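# Seat the rubber cord fully into the lid's groove

## Task

Push the rubber cord down into the lid's groove so it sits in the groove along the whole loop, with no section left out.

## Robot and tools

Two arms, left_arm and right_arm, each end in a parallel gripper. Its fingers extend along the gripper's own +z axis and close along its y axis. end_effector_position is the point between the pads, about 1 cm short of the fingertips.

Frames. Reported hand positions (metres), end_effector_quat_wxyz, velocities and targets use the scene frame. Its origin is at table-top height, halfway between the nominal arm bases. +z is up, +x points out over the table, and left_arm is on the +y side. Image left and right do not match the arm names. Real bases are offset from nominal; trust a BASES line if one appears. Reported poses can be off by a few centimetres, more at long reach. Every offset you send is expressed in that arm's current Hand target axes, not in scene axes.

Row format (execute_actions and move). A row is 14 numbers, each in [-1, 1], and you always send all 14: left dx, dy, dz, rx, ry, rz, opening, then the same seven for right. The six pose numbers are an offset from the arm's Hand target as it stood when the action or move began. They are not absolute. 1.0 equals 0.6 m of translation or 180 degrees of rotation. rx, ry, rz form one rotation vector. The opening is absolute, not an offset: +1 is fully open (0.094 m) and -1 is closed. A 0 in the opening slot is a real command for a half-open gripper. To leave a gripper as it is, repeat its current command; the result's Tool commands line shows it. Six zeros re-request the current Hand target. Repeating the same offset in a new call moves the arm further.

execute_actions(actions, cameras). actions is a list of up to 15 actions. Each action is a table of up to 15 rows, one row per 1/30 s step. A short table holds its last row for the rest of the 15 steps. Every row counts from the pose at the action's start, not from the row before. An empty list just returns the state and images. cameras picks which images come back: omitted, null or ["all"] for all, [] for none. Camera names are cam_low, cam_left_wrist and cam_right_wrist, each 896x504. An unknown name rejects the call.

move(target, speed, blend, opening_speed, blocking, cameras). Sends each gripper along a straight line to its target. target is one 14-number row or a list of up to 15 rows. Every row is an offset from the same starting Hand targets, not chained. speed is the path top speed in m/s, 0.002 to 2.9, default 0.25; rotation is capped at twice that in rad/s. Give one value, or one per target. blend, in metres, rounds corners at intermediate targets. opening_speed is how fast openings change per second on the -1..+1 scale, at least 0.2. With blocking=false you get a result after 0.5 s while the move continues. A move lasts at most 10 s, with all arms finishing together. It does not avoid obstacles or the other arm. Grippers lag and can overshoot speed, especially with the arm nearly straight. Keep paths away from an arm's own base, or its shoulder posture may flip. The result adds a move: line giving the ending (done, off_target, moving, held, fault) and any limits. done means within 10 mm and 2 degrees of the target. Neither done nor off_target tells you about contact. limits=paced means a pose was clipped; held means a check withheld steps, such as the clearance check between arms.

wait(seconds 0–10) lets time pass with commands held. stop brakes a running move. zoom_image(camera, region=[x0,y0,x1,y1]) magnifies part of the latest image of that camera, at most 504x504 px, with the origin at the top-left. finished_scene ends the scene for good.

Control notes. Orientation commands are clipped to within 40 degrees of the measured orientation each step. A gripper often settles short of its Hand target, and waiting does not fix that; send the remaining distance as an offset. Friction and gravity can leave it low or tilted, so check the pose after each move and correct any tilt. A blocked arm keeps pushing until you command its target back past the gripper. Pressing is harder the faster the approach and the further the target lies beyond contact. So to press the cord, approach slowly and set targets only a little below the groove.

Gripper readings. grip_measured uses the opening scale, and an empty gripper reads up to about 2.7 mm wide. The fingers press at full force, about 50–64 N per pad, once commanded about 0.05 below the first-touch reading, more for soft or round items. The cord is soft, so close slowly. To release, command well above grip_measured. grip_effort_nm is motor effort, not pad force. Joint torques include the arm's weight and are noisy. Torques 1–3 wrap at ±28 N m.

Hazards. Do not collide or squeeze between the arms, and never close one gripper on the other's fingers; this can fail the scene. Do not let anything leave the table. Avoid drops, slams, hard hits, and releasing parts that are still moving. A passing disturbance may nudge loose objects. Motors heat when they hold loads, reach far or push at unreachable poses. A MOTOR HOT line appears at 75 °C. At 90 °C the arm folds and stops working, and at 100 °C it goes limp. Finish only when the cord stays seated with the robot off it.

Cameras. cam_low is fixed near x=1.40, y=0.21, z=0.22, looking back over the table. The wrist cameras follow their hands. Calibration matrices map scene-frame points to each camera.

Each tool is called after "Call:" as a command line: name --argument value for each argument, lists and objects as JSON in quotes; but a table of rows of numbers goes row by row, as --pt "numbers of a row", without its own name.

## Session

Call:
execute_actions --actions '[]'

Scene clock: 0.00 s.
left_arm: end_effector_position=(+0.2812, +0.3859, +0.2022) grip_measured=+1.000 grip_effort_nm=n/a end_effector_quat_wxyz=(+0.463, -0.143, +0.872, +0.061) | right_arm: end_effector_position=(+0.2942, -0.2231, +0.2344) grip_measured=+1.000 grip_effort_nm=n/a end_effector_quat_wxyz=(+0.563, +0.004, +0.826, +0.029)
Joint positions: left_arm=[0.003 0.897 0.636 -0.36 -0.254 -0.209 0.094] | right_arm=[0.52 0.918 0.575 -0.075 0.457 0.25 0.094]
Joint velocities: within noise
Joint torques (N m): no reading
Motor temperatures (°C): left_arm=[24 21 24 25 21 22 23] | right_arm=[22 22 23 23 22 24 22]
Heat: left arm: 25 °C; right arm: 24 °C.
Hand target: left_arm +0.2834, +0.3860, +0.2092; +0.472, -0.144, +0.868, +0.060 | right_arm +0.2952, -0.2225, +0.2402; +0.568, +0.006, +0.822, +0.032
Tool commands: left_gripper/opening=+1.0 right_gripper/opening=+1.0

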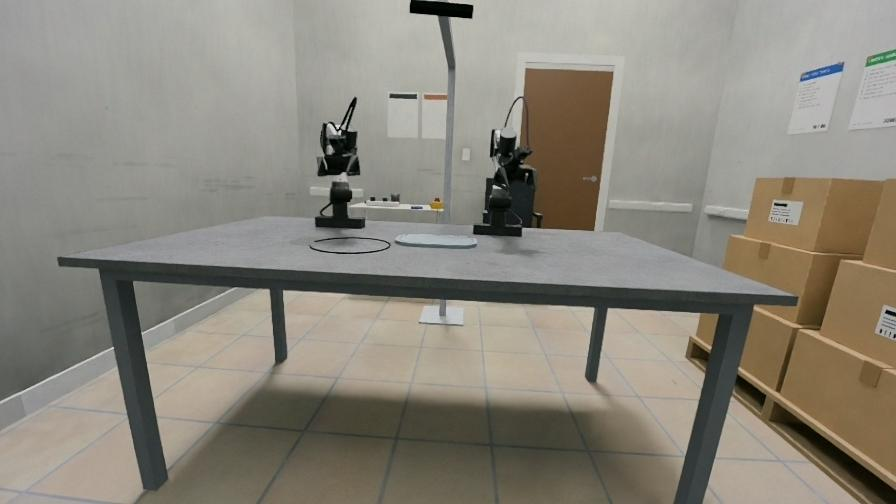

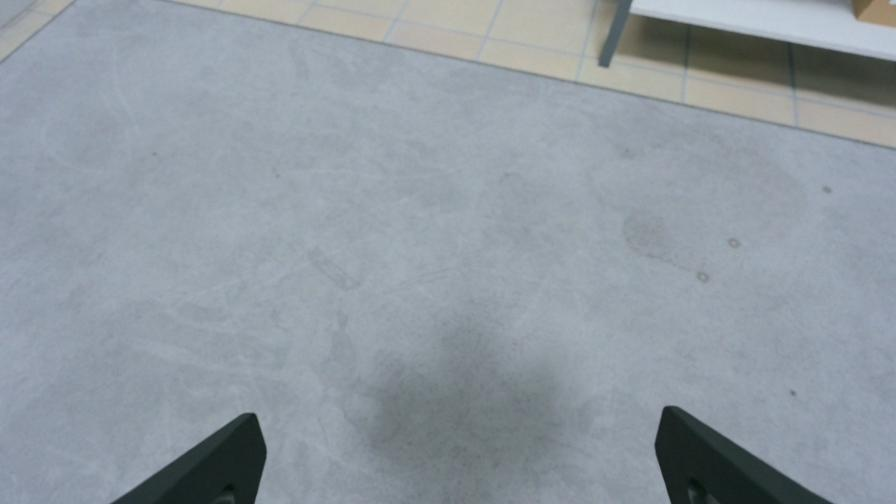

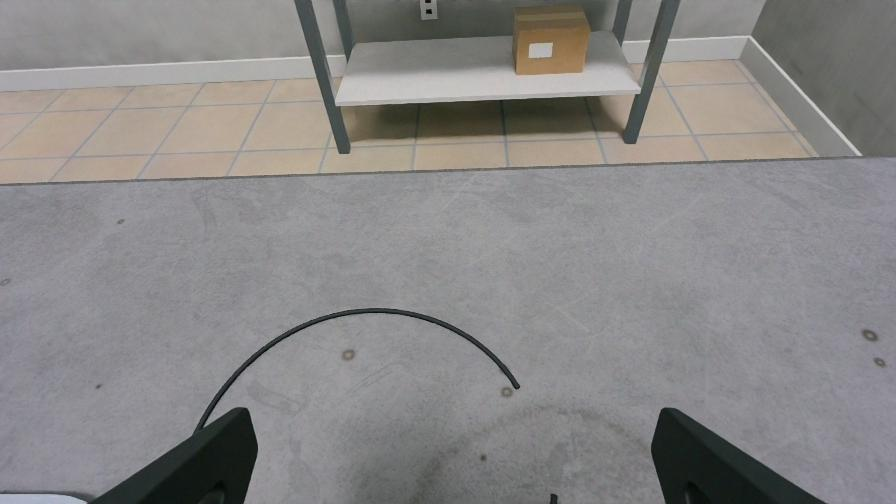

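Call:
zoom_image --camera "cam_low" --region '[290, 210, 500, 270]'

Scaled by 2.400 from the camera's 896x504 image, which has a finer 1280x720 frame.

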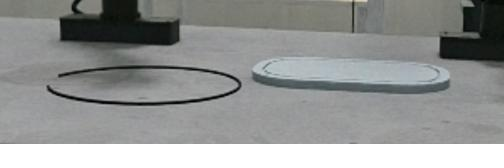

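Call:
move --target '[-0.024,-0.378,-0.368,0.056,0.193,0.084,1,0,0,0,0,0,0,1]'

Scene clock: 31.00 s.
left_arm: end_effector_position=(+0.1831, +0.1222, +0.3448) grip_measured=+1.000 grip_effort_nm=-0.022 end_effector_quat_wxyz=(+0.257, +0.023, +0.963, -0.077) | right_arm: end_effector_position=(+0.2940, -0.2232, +0.2337) grip_measured=+1.000 grip_effort_nm=0.007 end_effector_quat_wxyz=(+0.562, +0.004, +0.827, +0.028)
Joint positions: left_arm=[-1.003 1.502 1.922 -1.56 -0.343 -0.899 0.094] | right_arm=[0.52 0.918 0.575 -0.079 0.457 0.249 0.094]
Joint velocities: within noise
Joint torques (N m): left_arm=[0.17 -3.84 7.08 1.11 -0.1 -0.11] | right_arm=[-0.39 -1.92 8.5 2.43 0.05 0.05]
Motor temperatures (°C): left_arm=[24 21 30 30 21 22 23] | right_arm=[22 22 26 28 22 24 22]
Heat: left arm: 30 °C; right arm: 28 °C.
Hand target: left_arm +0.1831, +0.1201, +0.3495; +0.191, +0.000, +0.982, +0.000 | right_arm +0.2952, -0.2225, +0.2402; +0.568, +0.006, +0.822, +0.032
Off the commanded pose: left_arm 0.005 m, 12 deg | right_arm 0.007 m, 1 deg.
joint sent to its limit (left arm) — joint 4 (wrist pitch), lower limit. The joint targets are off in orientation, not in position.
move: off_target (left_arm)
camera_calibration:
cam_left_wrist: T_world_to_cam=[[-0.110239, -0.985872, 0.126111, 0.0988197], [-0.991307, 0.0998942, -0.0856214, 0.245257], [0.071814, -0.134453, -0.988314, 0.444094], [0, 0, 0, 1]] pos_world=[0.222127, 0.132634, 0.447442]
cam_right_wrist: T_world_to_cam=[[0.0376841, -0.997652, -0.057183, -0.21568], [-0.734271, 0.0111697, -0.678765, 0.421545], [0.67781, 0.0675665, -0.732126, 0.086044], [0, 0, 0, 1]] pos_world=[0.259334, -0.225696, 0.336791]

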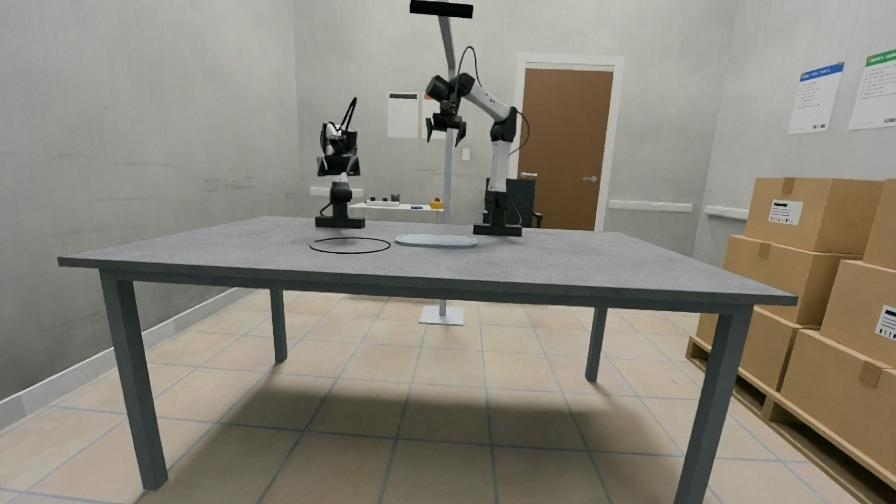

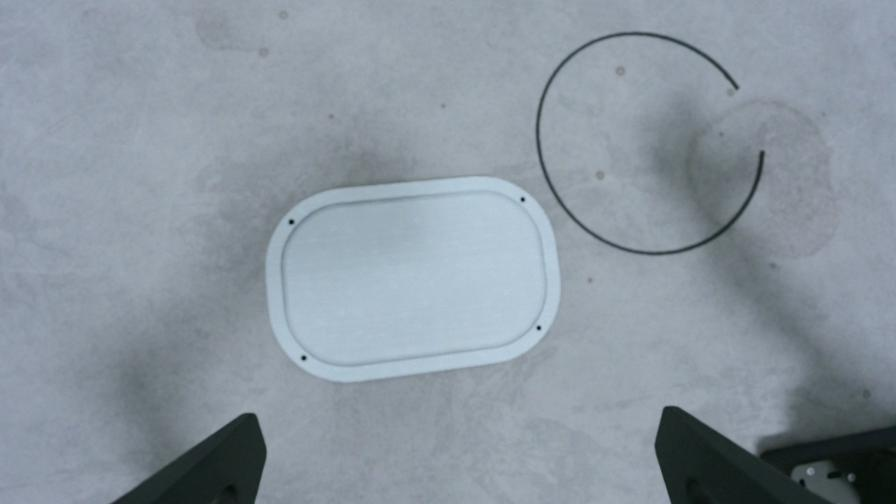

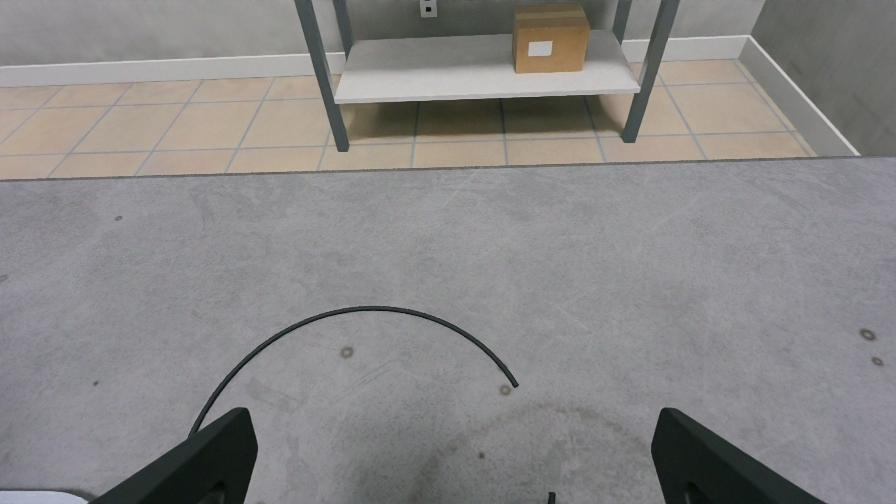

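Call:
zoom_image --camera "cam_left_wrist" --region '[250, 160, 580, 400]'

Call:
zoom_image --camera "cam_left_wrist" --region '[480, 160, 580, 230]'

Call:
zoom_image --camera "cam_left_wrist" --region '[520, 20, 800, 270]'

Scaled by 1.527 from the camera's 896x504 image, which has a finer 1280x720 frame.

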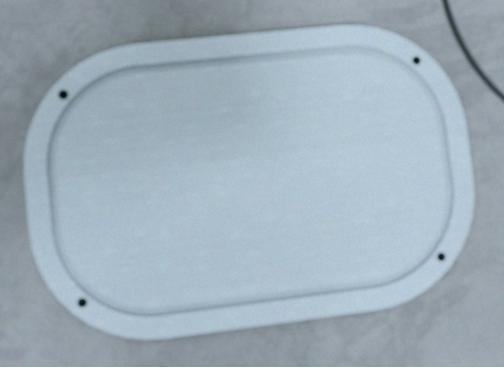

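Scaled by 5.040 from the camera's 896x504 image, which has a finer 1280x720 frame.

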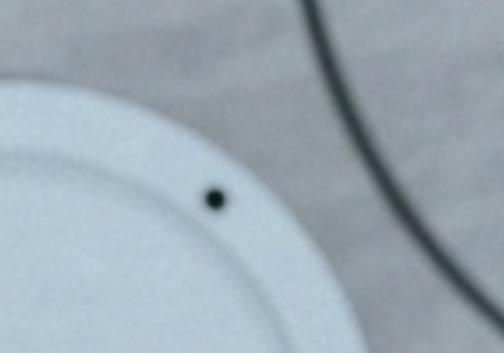

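Scaled by 1.800 from the camera's 896x504 image, which has a finer 1280x720 frame.

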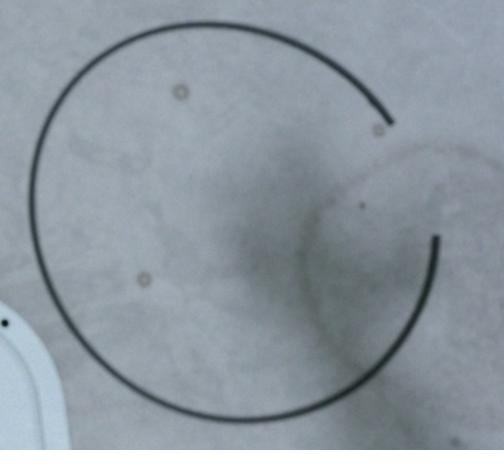

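Call:
move --target '[0.045,-0.033,0.288,0,0,0,1,0,0,0,0,0,0,1]' --cameras '["cam_left_wrist"]'

Call:
zoom_image --camera "cam_left_wrist" --region '[500, 20, 896, 250]'

Scene clock: 52.43 s.
left_arm: end_effector_position=(+0.2208, +0.1017, +0.1814) grip_measured=+1.000 grip_effort_nm=-0.017 end_effector_quat_wxyz=(+0.191, +0.004, +0.982, +0.004) | right_arm: end_effector_position=(+0.2939, -0.2233, +0.2337) grip_measured=+1.000 grip_effort_nm=0.012 end_effector_quat_wxyz=(+0.562, +0.004, +0.827, +0.028)
Joint positions: left_arm=[-0.925 1.632 1.425 -1.136 -0.312 -0.9 0.094] | right_arm=[0.52 0.918 0.575 -0.079 0.457 0.249 0.094]
Joint velocities: within noise
Joint torques (N m): left_arm=[0.42 -6.64 5.29 1 -0.14 0.05] | right_arm=[-0.32 -1.83 8.49 2.44 0.05 0.04]
Motor temperatures (°C): left_arm=[24 22 30 28 21 22 23] | right_arm=[22 22 27 30 22 24 22]
Heat: left arm: 30 °C; right arm: 30 °C.
Hand target: left_arm +0.2229, +0.1002, +0.1791; +0.191, +0.000, +0.982, +0.000 | right_arm +0.2952, -0.2225, +0.2402; +0.568, +0.006, +0.822, +0.032
Off the commanded pose: left_arm 0.003 m, 1 deg | right_arm 0.007 m, 1 deg.
move: done
camera_calibration:
cam_left_wrist: T_world_to_cam=[[-0.0343979, -0.999283, -0.0157931, 0.113721], [-0.997529, 0.0333602, 0.0618322, 0.252056], [-0.0612611, 0.0178809, -0.997962, 0.292796], [0, 0, 0, 1]] pos_world=[0.273281, 0.0999955, 0.27841]
Images, in order (width x height): cam_left_wrist 896x504.

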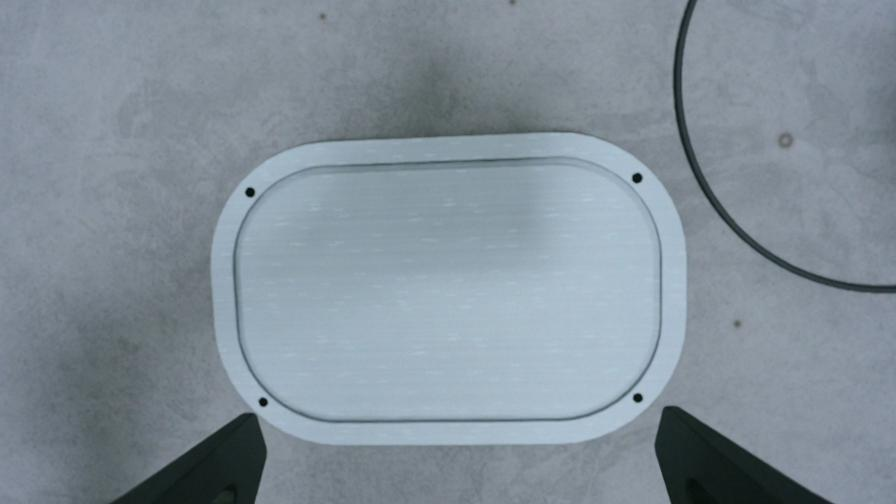

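Scaled by 1.273 from the camera's 896x504 image, which has a finer 1280x720 frame.

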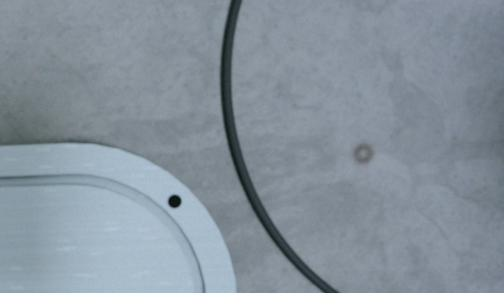

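Call:
zoom_image --camera "cam_left_wrist" --region '[560, 130, 700, 220]'

Call:
zoom_image --camera "cam_left_wrist" --region '[200, 340, 340, 430]'

Call:
zoom_image --camera "cam_left_wrist" --region '[200, 120, 700, 460]'

Scaled by 3.600 from the camera's 896x504 image, which has a finer 1280x720 frame.

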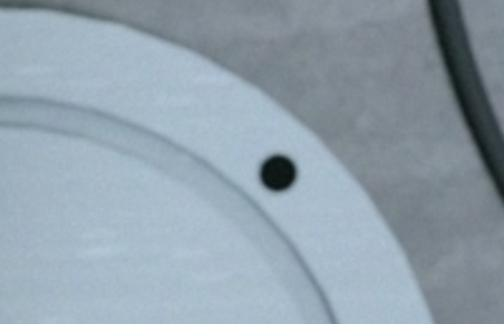

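Scaled by 3.600 from the camera's 896x504 image, which has a finer 1280x720 frame.

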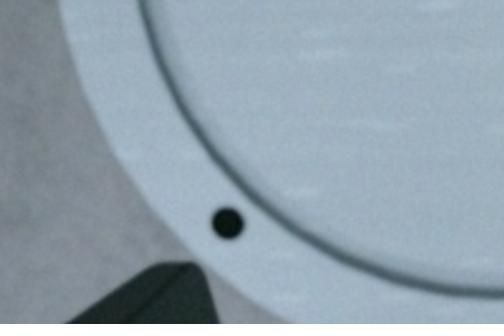

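Scaled by 1.008 from the camera's 896x504 image, which has a finer 1280x720 frame.

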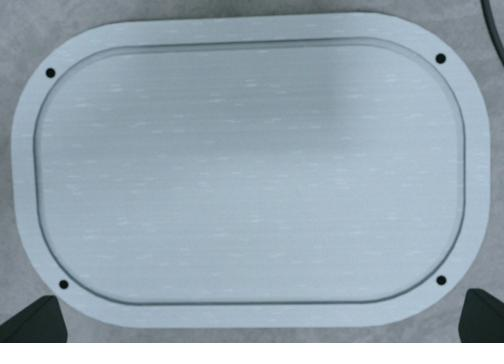

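Call:
move --target '[-0.187,-0.225,0.1475,0,0.122,0,1,0.161,-0.1265,0.1195,0.0217,0.3846,-0.004,1]'

Scene clock: 105.00 s.
left_arm: end_effector_position=(+0.3532, -0.0296, +0.1378) grip_measured=+1.000 grip_effort_nm=-0.027 end_effector_quat_wxyz=(+0.081, -0.002, +0.994, -0.075) | right_arm: end_effector_position=(+0.3268, -0.2902, +0.1179) grip_measured=+1.000 grip_effort_nm=0.012 end_effector_quat_wxyz=(+0.001, +0.002, +1.000, -0.005)
Joint positions: left_arm=[-0.771 2.632 2.834 -1.552 -0.009 -0.794 0.094] | right_arm=[0.077 1.865 1.496 -1.202 0.009 0.099 0.094]
Joint velocities: within noise
Joint torques (N m): left_arm=[0.57 -11.74 7.82 1 0.08 0.17] | right_arm=[-0.92 -7.19 8.18 0.33 -0.11 -0.05]
Motor temperatures (°C): left_arm=[24 25 32 27 21 22 23] | right_arm=[22 22 29 32 22 24 22]
Heat: left arm: 32 °C; right arm: 32 °C.
Hand target: left_arm +0.3601, -0.0348, +0.1394; +0.001, +0.000, +1.000, +0.000 | right_arm +0.3298, -0.2906, +0.1202; +0.000, +0.001, +1.000, +0.000
Off the commanded pose: left_arm 0.009 m, 13 deg | right_arm 0.004 m, 1 deg.
elbow stopped short (left arm): the move would have taken joint 3 (elbow) straighter than the controller allows.
move: off_target (left_arm)
camera_calibration:
cam_left_wrist: T_world_to_cam=[[-0.0359339, -0.988147, 0.149247, -0.03549], [-0.959432, 0.075901, 0.271532, 0.350133], [-0.279641, -0.133435, -0.950787, 0.325882], [0, 0, 0, 1]] pos_world=[0.425784, -0.0181608, 0.220069]
cam_right_wrist: T_world_to_cam=[[-0.0052571, -0.999972, -0.00529321, -0.283055], [-0.90242, 0.0024636, 0.430851, 0.289307], [-0.430826, 0.00704173, -0.902407, 0.348397], [0, 0, 0, 1]] pos_world=[0.409687, -0.286213, 0.188249]

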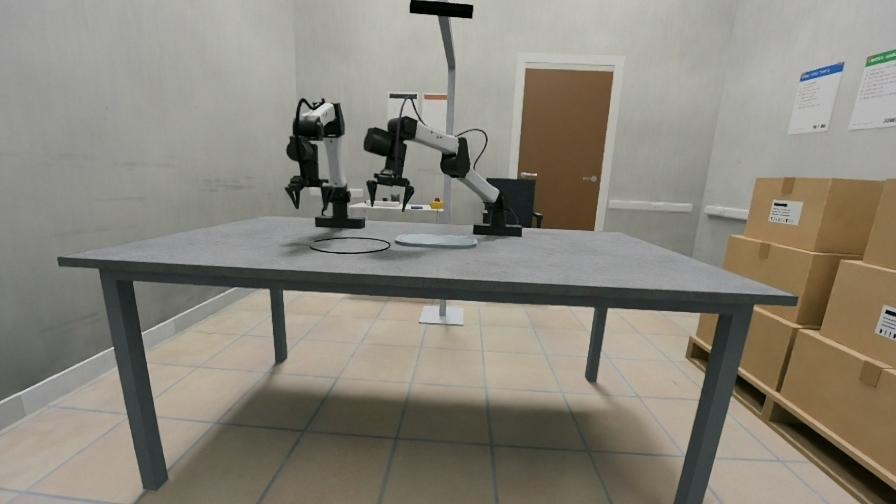

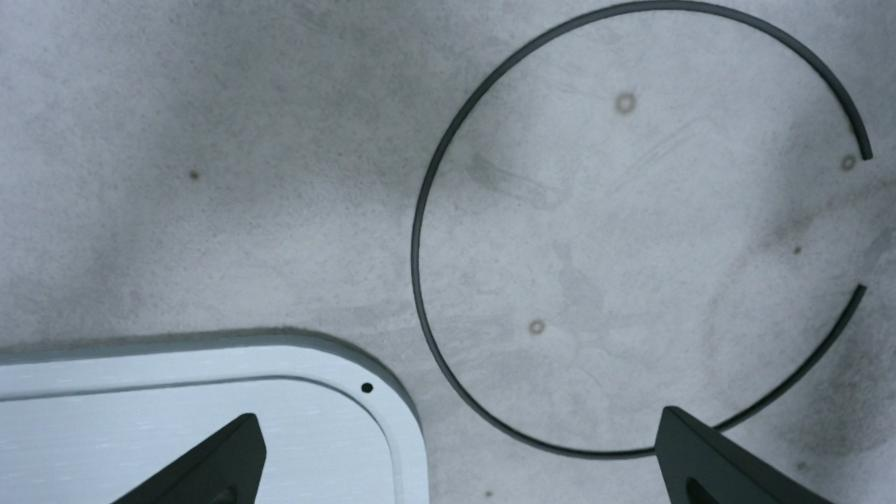

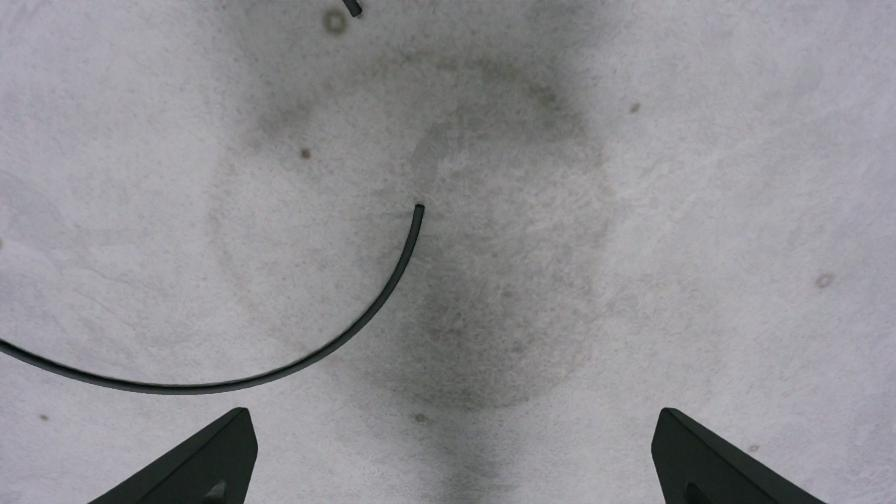

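Call:
move --target '[-0.003,0.005,0.182,0,0,0,0,0.005,0.036,0.15,0,0,0,0]'

Scene clock: 124.67 s.
left_arm: end_effector_position=(+0.3546, -0.0265, +0.0253) grip_measured=+0.002 grip_effort_nm=-0.125 end_effector_quat_wxyz=(+0.020, -0.002, +1.000, -0.014) | right_arm: end_effector_position=(+0.3255, -0.2728, +0.0332) grip_measured=+0.003 grip_effort_nm=-0.120 end_effector_quat_wxyz=(-0.001, -0.001, +1.000, -0.004)
Joint positions: left_arm=[-0.765 2.856 2.837 -1.504 -0.008 -0.788 0.047] | right_arm=[0.127 1.962 1.278 -0.891 0.007 0.143 0.047]
Joint velocities: within noise
Joint torques (N m): left_arm=[0.49 -13.81 7.83 0.63 0.06 0.17] | right_arm=[0.16 -7.82 5.79 0.57 -0.09 0.13]
Motor temperatures (°C): left_arm=[24 32 35 28 21 22 23] | right_arm=[22 25 30 28 22 24 23]
Heat: left arm: 35 °C; right arm: 30 °C.
Hand target: left_arm +0.3622, -0.0318, +0.0301; +0.001, +0.000, +1.000, +0.000 | right_arm +0.3269, -0.2691, +0.0302; +0.000, +0.001, +1.000, +0.000
Off the commanded pose: left_arm 0.010 m, 3 deg | right_arm 0.005 m, 1 deg.
elbow stopped short (left arm): the move would have taken joint 3 (elbow) straighter than the controller allows.
move: off_target (left_arm)
camera_calibration:
cam_left_wrist: T_world_to_cam=[[-0.0246604, -0.999203, 0.0313969, -0.0168804], [-0.918595, 0.03504, 0.393643, 0.363174], [-0.39443, -0.0191336, -0.918727, 0.262654], [0, 0, 0, 1]] pos_world=[0.436792, -0.024567, 0.0988763]
cam_right_wrist: T_world_to_cam=[[0.000766591, -0.999978, -0.00656764, -0.268041], [-0.90051, -0.00354615, 0.434822, 0.322311], [-0.434835, 0.00558089, -0.900493, 0.272136], [0, 0, 0, 1]] pos_world=[0.408784, -0.268411, 0.103148]

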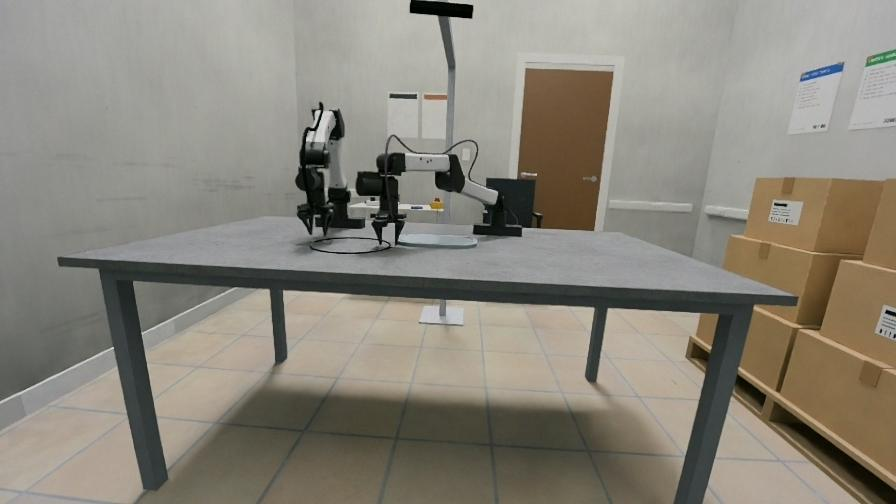

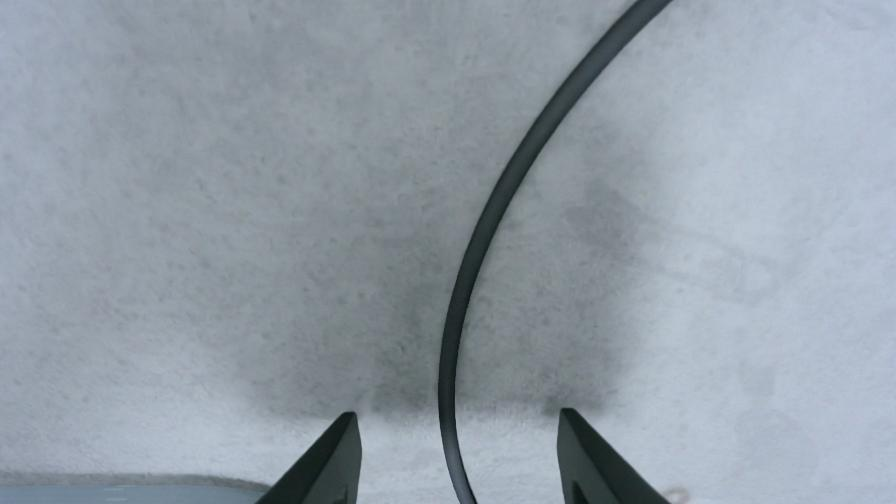

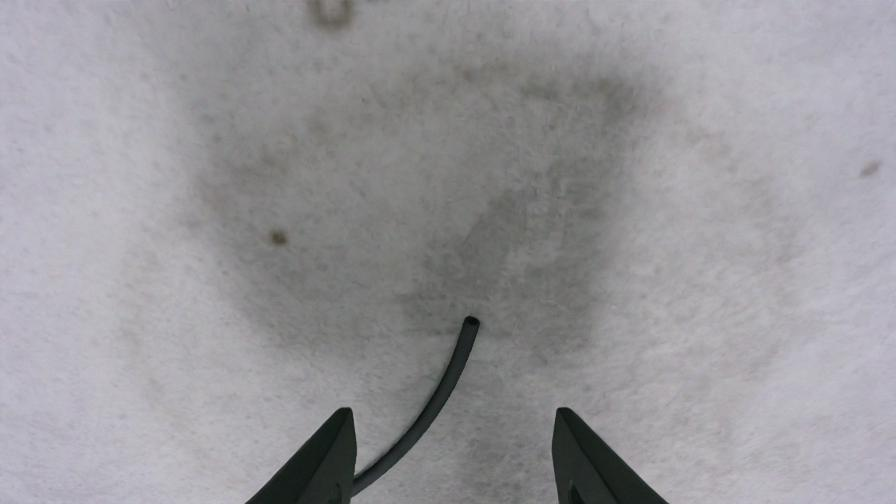

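Call:
move --target '[0,0.0067,0.018,0,0,0,0,0,0,0.028,0,0,0.14,0]' --speed 0.1 --cameras '["cam_left_wrist","cam_right_wrist"]'

Scene clock: 135.10 s.
left_arm: end_effector_position=(+0.3567, -0.0246, +0.0216) grip_measured=+0.002 grip_effort_nm=-0.125 end_effector_quat_wxyz=(+0.019, -0.002, +1.000, -0.013) | right_arm: end_effector_position=(+0.3275, -0.2725, +0.0190) grip_measured=+0.003 grip_effort_nm=-0.120 end_effector_quat_wxyz=(+0.003, +0.216, +0.976, -0.003)
Joint positions: left_arm=[-0.76 2.863 2.837 -1.5 -0.008 -0.783 0.047] | right_arm=[0.127 1.987 1.251 -0.83 0.007 0.58 0.047]
Joint velocities: within noise
Joint torques (N m): left_arm=[0.43 -12.37 7.8 0.56 0.08 0.16] | right_arm=[0.17 -7.35 5.27 0.61 -0.11 0.14]
Motor temperatures (°C): left_arm=[24 35 34 27 21 22 23] | right_arm=[22 26 30 28 22 24 23]
Heat: left arm: 35 °C; right arm: 30 °C.
Hand target: left_arm +0.3621, -0.0277, +0.0193; +0.001, +0.000, +1.000, +0.000 | right_arm +0.3268, -0.2691, +0.0134; +0.000, +0.219, +0.976, +0.000
Off the commanded pose: left_arm 0.007 m, 3 deg | right_arm 0.007 m, 1 deg.
elbow stopped short (left arm): the move would have taken joint 3 (elbow) straighter than the controller allows.
move: off_target (left_arm)
camera_calibration:
cam_left_wrist: T_world_to_cam=[[-0.0245439, -0.999283, 0.0288149, -0.0147212], [-0.917694, 0.0339541, 0.395835, 0.366046], [-0.39653, -0.0167279, -0.917869, 0.260869], [0, 0, 0, 1]] pos_world=[0.438999, -0.0227756, 0.0949739]
cam_right_wrist: T_world_to_cam=[[-0.423217, -0.905965, -0.0107492, -0.103288], [-0.821915, 0.378907, 0.425306, 0.408902], [-0.381239, 0.188831, -0.904986, 0.292587], [0, 0, 0, 1]] pos_world=[0.403915, -0.303761, 0.0897689]
Images, in order (width x height): cam_left_wrist 896x504, cam_right_wrist 896x504.

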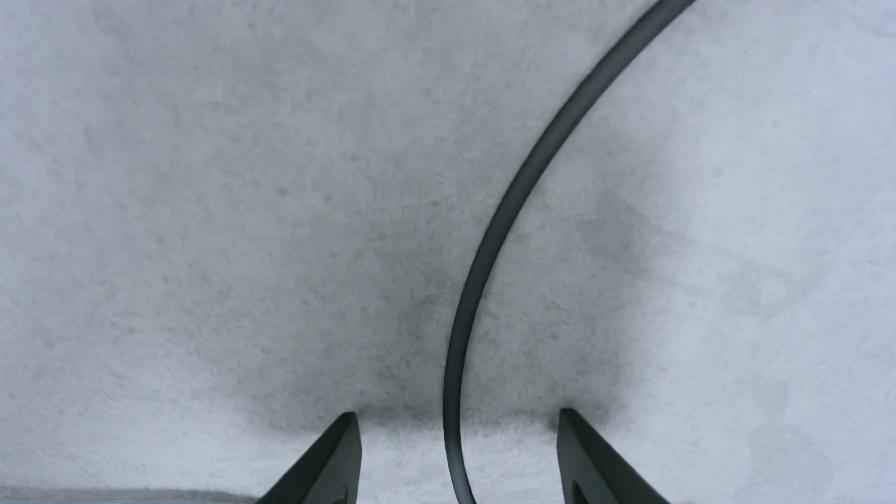

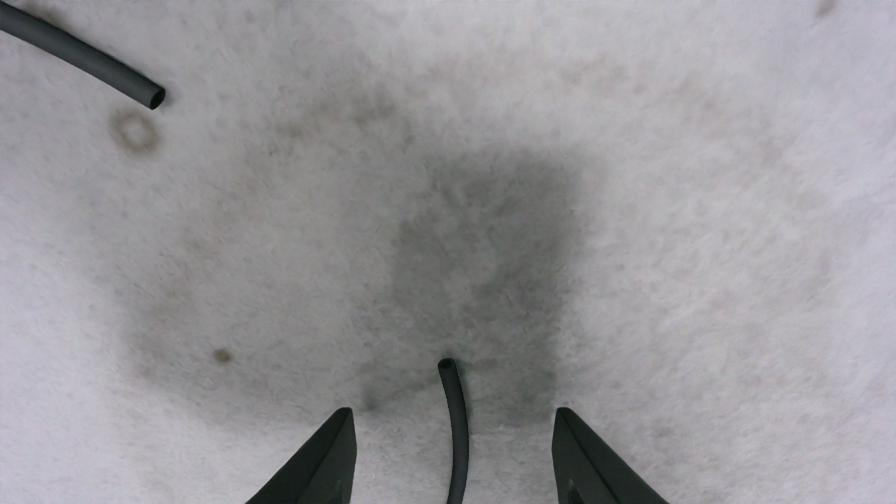

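Call:
move --target '[0,0,0.015,0,0,0,0,0,0,0.0125,0,0,0,0]' --speed 0.05 --cameras '["cam_left_wrist","cam_right_wrist"]'

Scene clock: 139.47 s.
left_arm: end_effector_position=(+0.3561, -0.0245, +0.0177) grip_measured=+0.002 grip_effort_nm=-0.125 end_effector_quat_wxyz=(+0.016, -0.002, +1.000, -0.011) | right_arm: end_effector_position=(+0.3268, -0.2726, +0.0136) grip_measured=+0.003 grip_effort_nm=-0.120 end_effector_quat_wxyz=(+0.002, +0.216, +0.976, -0.003)
Joint positions: left_arm=[-0.76 2.871 2.837 -1.499 -0.006 -0.782 0.047] | right_arm=[0.127 1.997 1.241 -0.814 0.007 0.582 0.047]
Joint velocities: within noise
Joint torques (N m): left_arm=[0.31 -11.52 7.77 0.64 0.08 0.16] | right_arm=[0.12 -7.09 5.04 0.74 -0.1 0.16]
Motor temperatures (°C): left_arm=[24 36 34 27 21 22 23] | right_arm=[22 26 29 27 22 24 23]
Heat: left arm: 36 °C; right arm: 29 °C.
Hand target: left_arm +0.3621, -0.0277, +0.0102; +0.001, +0.000, +1.000, +0.000 | right_arm +0.3269, -0.2691, +0.0060; +0.000, +0.219, +0.976, +0.000
Off the commanded pose: left_arm 0.010 m, 2 deg | right_arm 0.008 m, 1 deg.
elbow stopped short (left arm): the move would have taken joint 3 (elbow) straighter than the controller allows.
move: done
camera_calibration:
cam_left_wrist: T_world_to_cam=[[-0.0252525, -0.999336, 0.0262682, -0.014271], [-0.915525, 0.0336713, 0.400849, 0.366179], [-0.401468, -0.0139267, -0.915767, 0.25888], [0, 0, 0, 1]] pos_world=[0.438817, -0.0229859, 0.0906658]
cam_right_wrist: T_world_to_cam=[[-0.424268, -0.905491, -0.00903334, -0.103314], [-0.820205, 0.380042, 0.427588, 0.410423], [-0.383744, 0.188821, -0.903929, 0.288283], [0, 0, 0, 1]] pos_world=[0.403425, -0.303962, 0.0841622]
Images, in order (width x height): cam_left_wrist 896x504, cam_right_wrist 896x504.

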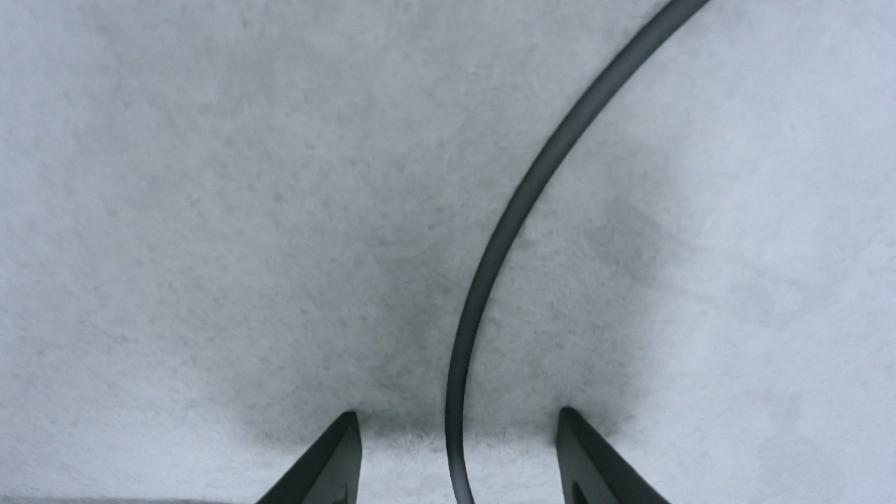

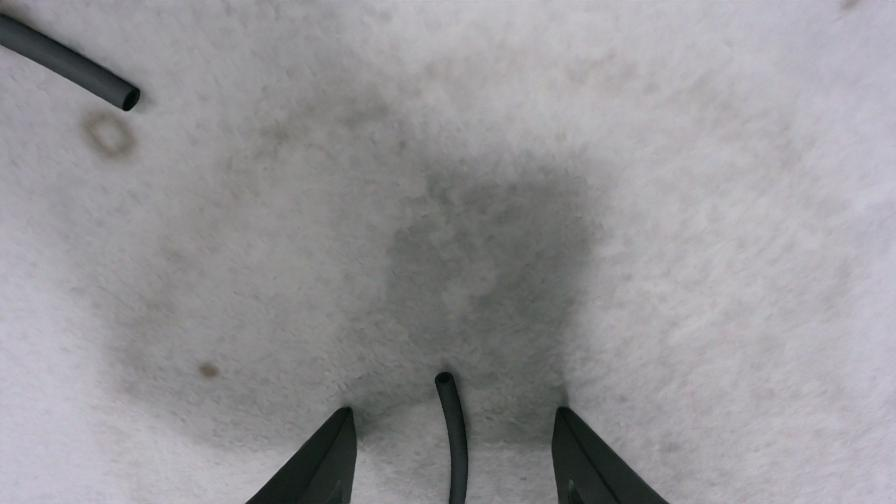

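Call:
move --target '[0,0,0.0075,0,0,0,0,0,0,0.0035,0,0,0,0]' --speed 0.05 --cameras '["cam_left_wrist","cam_right_wrist"]'

Scene clock: 142.73 s.
left_arm: end_effector_position=(+0.3567, -0.0253, +0.0176) grip_measured=+0.002 grip_effort_nm=-0.110 end_effector_quat_wxyz=(+0.017, -0.001, +1.000, -0.013) | right_arm: end_effector_position=(+0.3268, -0.2726, +0.0134) grip_measured=+0.003 grip_effort_nm=-0.120 end_effector_quat_wxyz=(+0.002, +0.216, +0.976, -0.003)
Joint positions: left_arm=[-0.76 2.875 2.844 -1.498 -0.005 -0.781 0.047] | right_arm=[0.127 1.997 1.24 -0.813 0.007 0.582 0.047]
Joint velocities: within noise
Joint torques (N m): left_arm=[0.12 -11.19 7.09 0.67 0.07 0.11] | right_arm=[0.14 -6.72 4.68 0.8 -0.1 0.14]
Motor temperatures (°C): left_arm=[24 36 34 27 21 22 23] | right_arm=[22 26 29 27 22 24 23]
Heat: left arm: 36 °C; right arm: 29 °C.
Hand target: left_arm +0.3622, -0.0278, +0.0058; +0.001, +0.000, +1.000, +0.000 | right_arm +0.3269, -0.2691, +0.0038; +0.000, +0.219, +0.976, +0.000
Off the commanded pose: left_arm 0.013 m, 2 deg | right_arm 0.010 m, 1 deg.
elbow stopped short (left arm): the move would have taken joint 3 (elbow) straighter than the controller allows.
move: off_target (left_arm)
camera_calibration:
cam_left_wrist: T_world_to_cam=[[-0.0264784, -0.999215, 0.0294826, -0.0146996], [-0.916146, 0.0360564, 0.399219, 0.367132], [-0.399969, -0.0164397, -0.916381, 0.258407], [0, 0, 0, 1]] pos_world=[0.439313, -0.0236774, 0.0906668]
cam_right_wrist: T_world_to_cam=[[-0.424281, -0.905483, -0.00926652, -0.10333], [-0.820354, 0.380019, 0.427322, 0.410458], [-0.383411, 0.188907, -0.904052, 0.288057], [0, 0, 0, 1]] pos_world=[0.403324, -0.303962, 0.0840631]
Images, in order (width x height): cam_left_wrist 896x504, cam_right_wrist 896x504.

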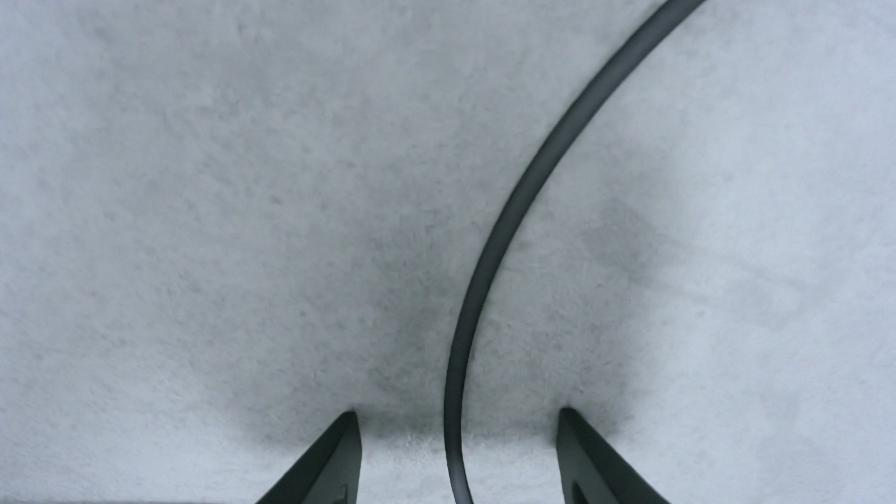

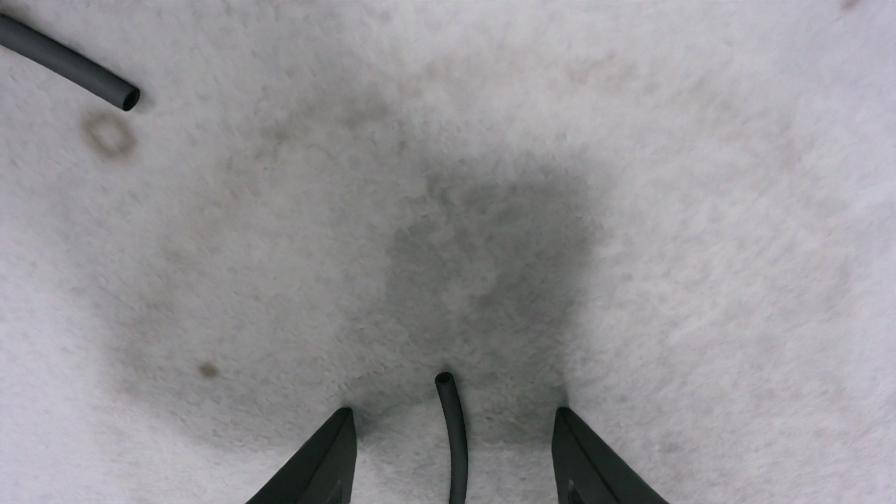

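Call:
move --target '[0,0,-0.009,0,0,0,-0.94,0,0,-0.004,0,0,0,-0.94]' --speed 0.05 --opening_speed 0.6 --cameras '["cam_left_wrist","cam_right_wrist"]'

Scene clock: 147.73 s.
left_arm: end_effector_position=(+0.3565, -0.0252, +0.0174) grip_measured=-0.934 grip_effort_nm=-0.344 end_effector_quat_wxyz=(+0.016, -0.001, +1.000, -0.013) | right_arm: end_effector_position=(+0.3291, -0.2707, +0.0133) grip_measured=-0.937 grip_effort_nm=-0.652 end_effector_quat_wxyz=(+0.005, +0.216, +0.976, +0.003)
Joint positions: left_arm=[-0.76 2.875 2.844 -1.499 -0.004 -0.781 0.003] | right_arm=[0.127 1.997 1.24 -0.801 -0.002 0.582 0.003]
Joint velocities: within noise
Joint torques (N m): left_arm=[0.32 -12.03 7.31 0.72 0.04 0.1] | right_arm=[0.08 -7.1 5.12 0.59 0 0.15]
Motor temperatures (°C): left_arm=[24 36 35 27 21 22 23] | right_arm=[22 26 29 27 22 24 23]
Heat: left arm: 36 °C; right arm: 29 °C.
Hand target: left_arm +0.3621, -0.0277, +0.0110; +0.001, +0.000, +1.000, +0.000 | right_arm +0.3268, -0.2691, +0.0062; +0.000, +0.219, +0.976, +0.000
Off the commanded pose: left_arm 0.009 m, 2 deg | right_arm 0.008 m, 1 deg.
elbow stopped short (left arm): the move would have taken joint 3 (elbow) straighter than the controller allows.
move: done
camera_calibration:
cam_left_wrist: T_world_to_cam=[[-0.026931, -0.999212, 0.0291687, -0.014468], [-0.915809, 0.0363588, 0.399966, 0.366955], [-0.400711, -0.0159415, -0.916066, 0.258402], [0, 0, 0, 1]] pos_world=[0.439216, -0.0236794, 0.0903656]
cam_right_wrist: T_world_to_cam=[[-0.424082, -0.905339, -0.0227318, -0.100461], [-0.824295, 0.37548, 0.423738, 0.411809], [-0.375091, 0.198437, -0.9055, 0.28833], [0, 0, 0, 1]] pos_world=[0.404998, -0.302792, 0.0842999]
Images, in order (width x height): cam_left_wrist 896x504, cam_right_wrist 896x504.

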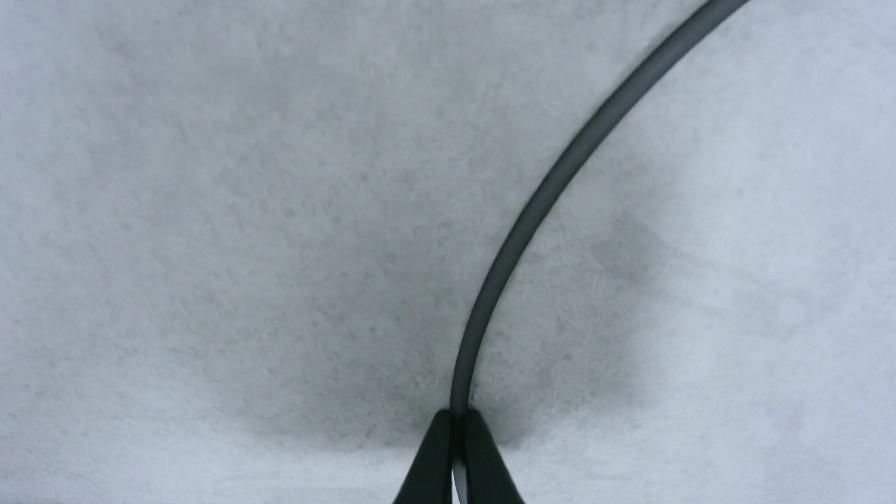

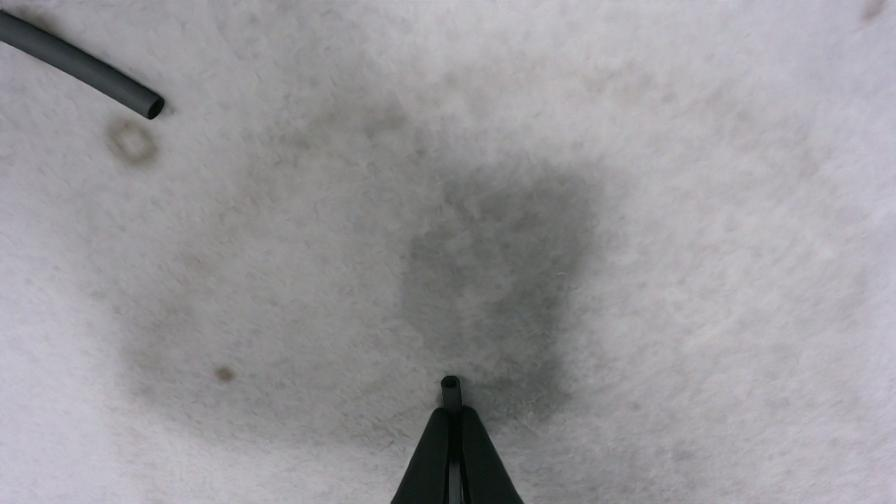

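Call:
move --pt "0 0 -0.083 0 0 0 -0.94 0 0 -0.09 0 0 0 -0.94" --pt "0.215 0.432 -0.083 0 0 0 -0.94 0.320 0.310 -0.09 0 0 -0.14 -0.94" --speed 0.15 --blend 0.01

Scene clock: 161.53 s.
left_arm: end_effector_position=(+0.2313, +0.2325, +0.0559) grip_measured=-0.934 grip_effort_nm=-0.344 end_effector_quat_wxyz=(-0.013, -0.004, +1.000, +0.009) | right_arm: end_effector_position=(+0.2305, -0.0211, +0.0601) grip_measured=-0.937 grip_effort_nm=-0.691 end_effector_quat_wxyz=(+0.001, -0.006, +1.000, +0.002)
Joint positions: left_arm=[-0.409 1.705 1.052 -0.95 -0.004 -0.438 0.003] | right_arm=[0.86 2.072 1.555 -1.05 -0.001 0.867 0.003]
Joint velocities: within noise
Joint torques (N m): left_arm=[0.25 -9.43 4.19 0.5 0.05 0.12] | right_arm=[-0.42 -8.35 8.08 0.34 -0.01 0.18]
Motor temperatures (°C): left_arm=[24 38 35 27 21 22 23] | right_arm=[22 27 29 27 22 24 23]
Heat: left arm: 38 °C; right arm: 29 °C.
Hand target: left_arm +0.2331, +0.2314, +0.0607; +0.001, +0.000, +1.000, +0.000 | right_arm +0.2326, -0.0188, +0.0602; +0.000, +0.001, +1.000, +0.000
Off the commanded pose: left_arm 0.005 m, 2 deg | right_arm 0.003 m, 1 deg.
elbow stopped short (left arm): the move would have taken joint 3 (elbow) straighter than the controller allows.
move: done
camera_calibration:
cam_left_wrist: T_world_to_cam=[[-0.0193607, -0.999735, -0.0124667, 0.239339], [-0.890568, 0.0115765, 0.454704, 0.224372], [-0.454439, 0.0199059, -0.890556, 0.25031], [0, 0, 0, 1]] pos_world=[0.318203, 0.231696, 0.123876]
cam_right_wrist: T_world_to_cam=[[0.00929554, -0.999792, -0.0181359, -0.0173794], [-0.902393, -0.0162011, 0.430609, 0.226396], [-0.430813, 0.012363, -0.902356, 0.252987], [0, 0, 0, 1]] pos_world=[0.31345, -0.0168356, 0.130481]

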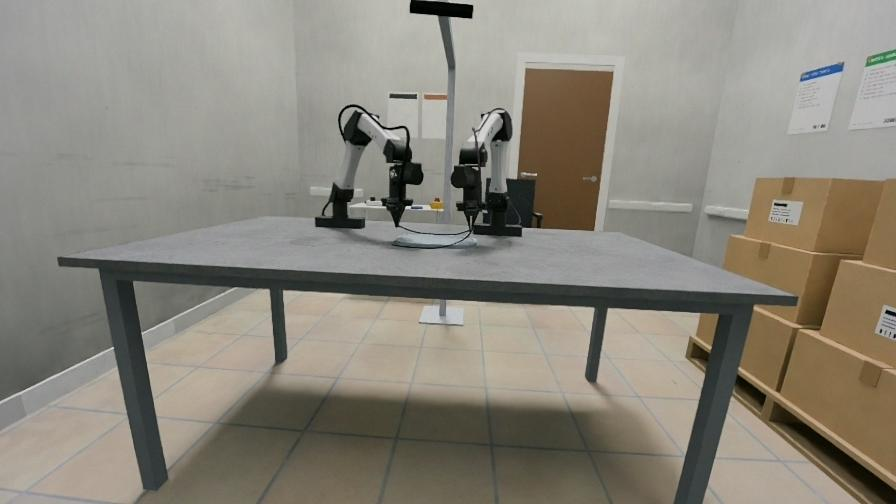

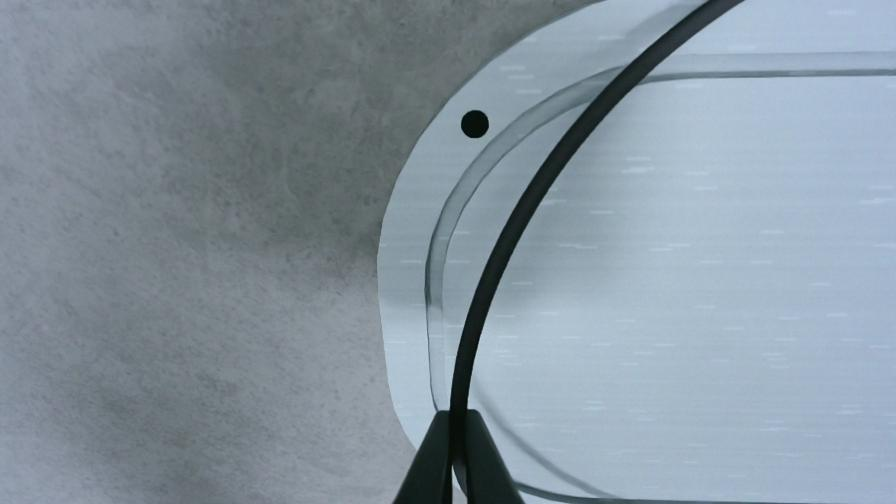

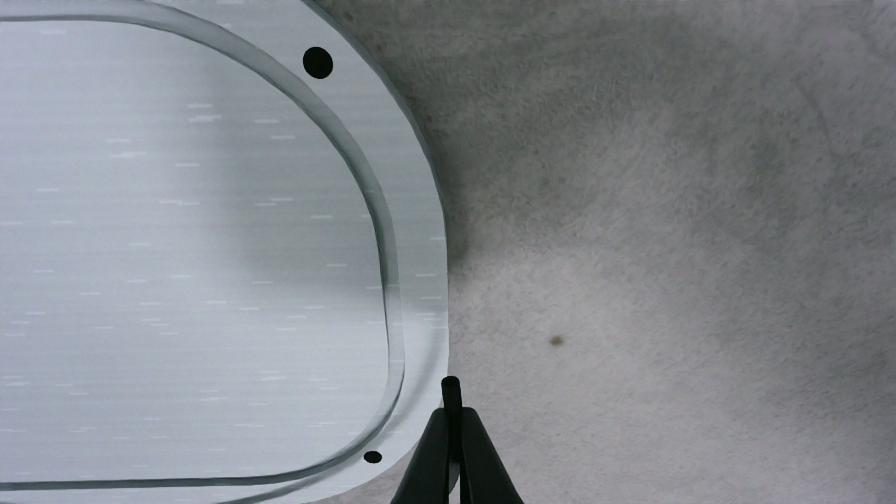

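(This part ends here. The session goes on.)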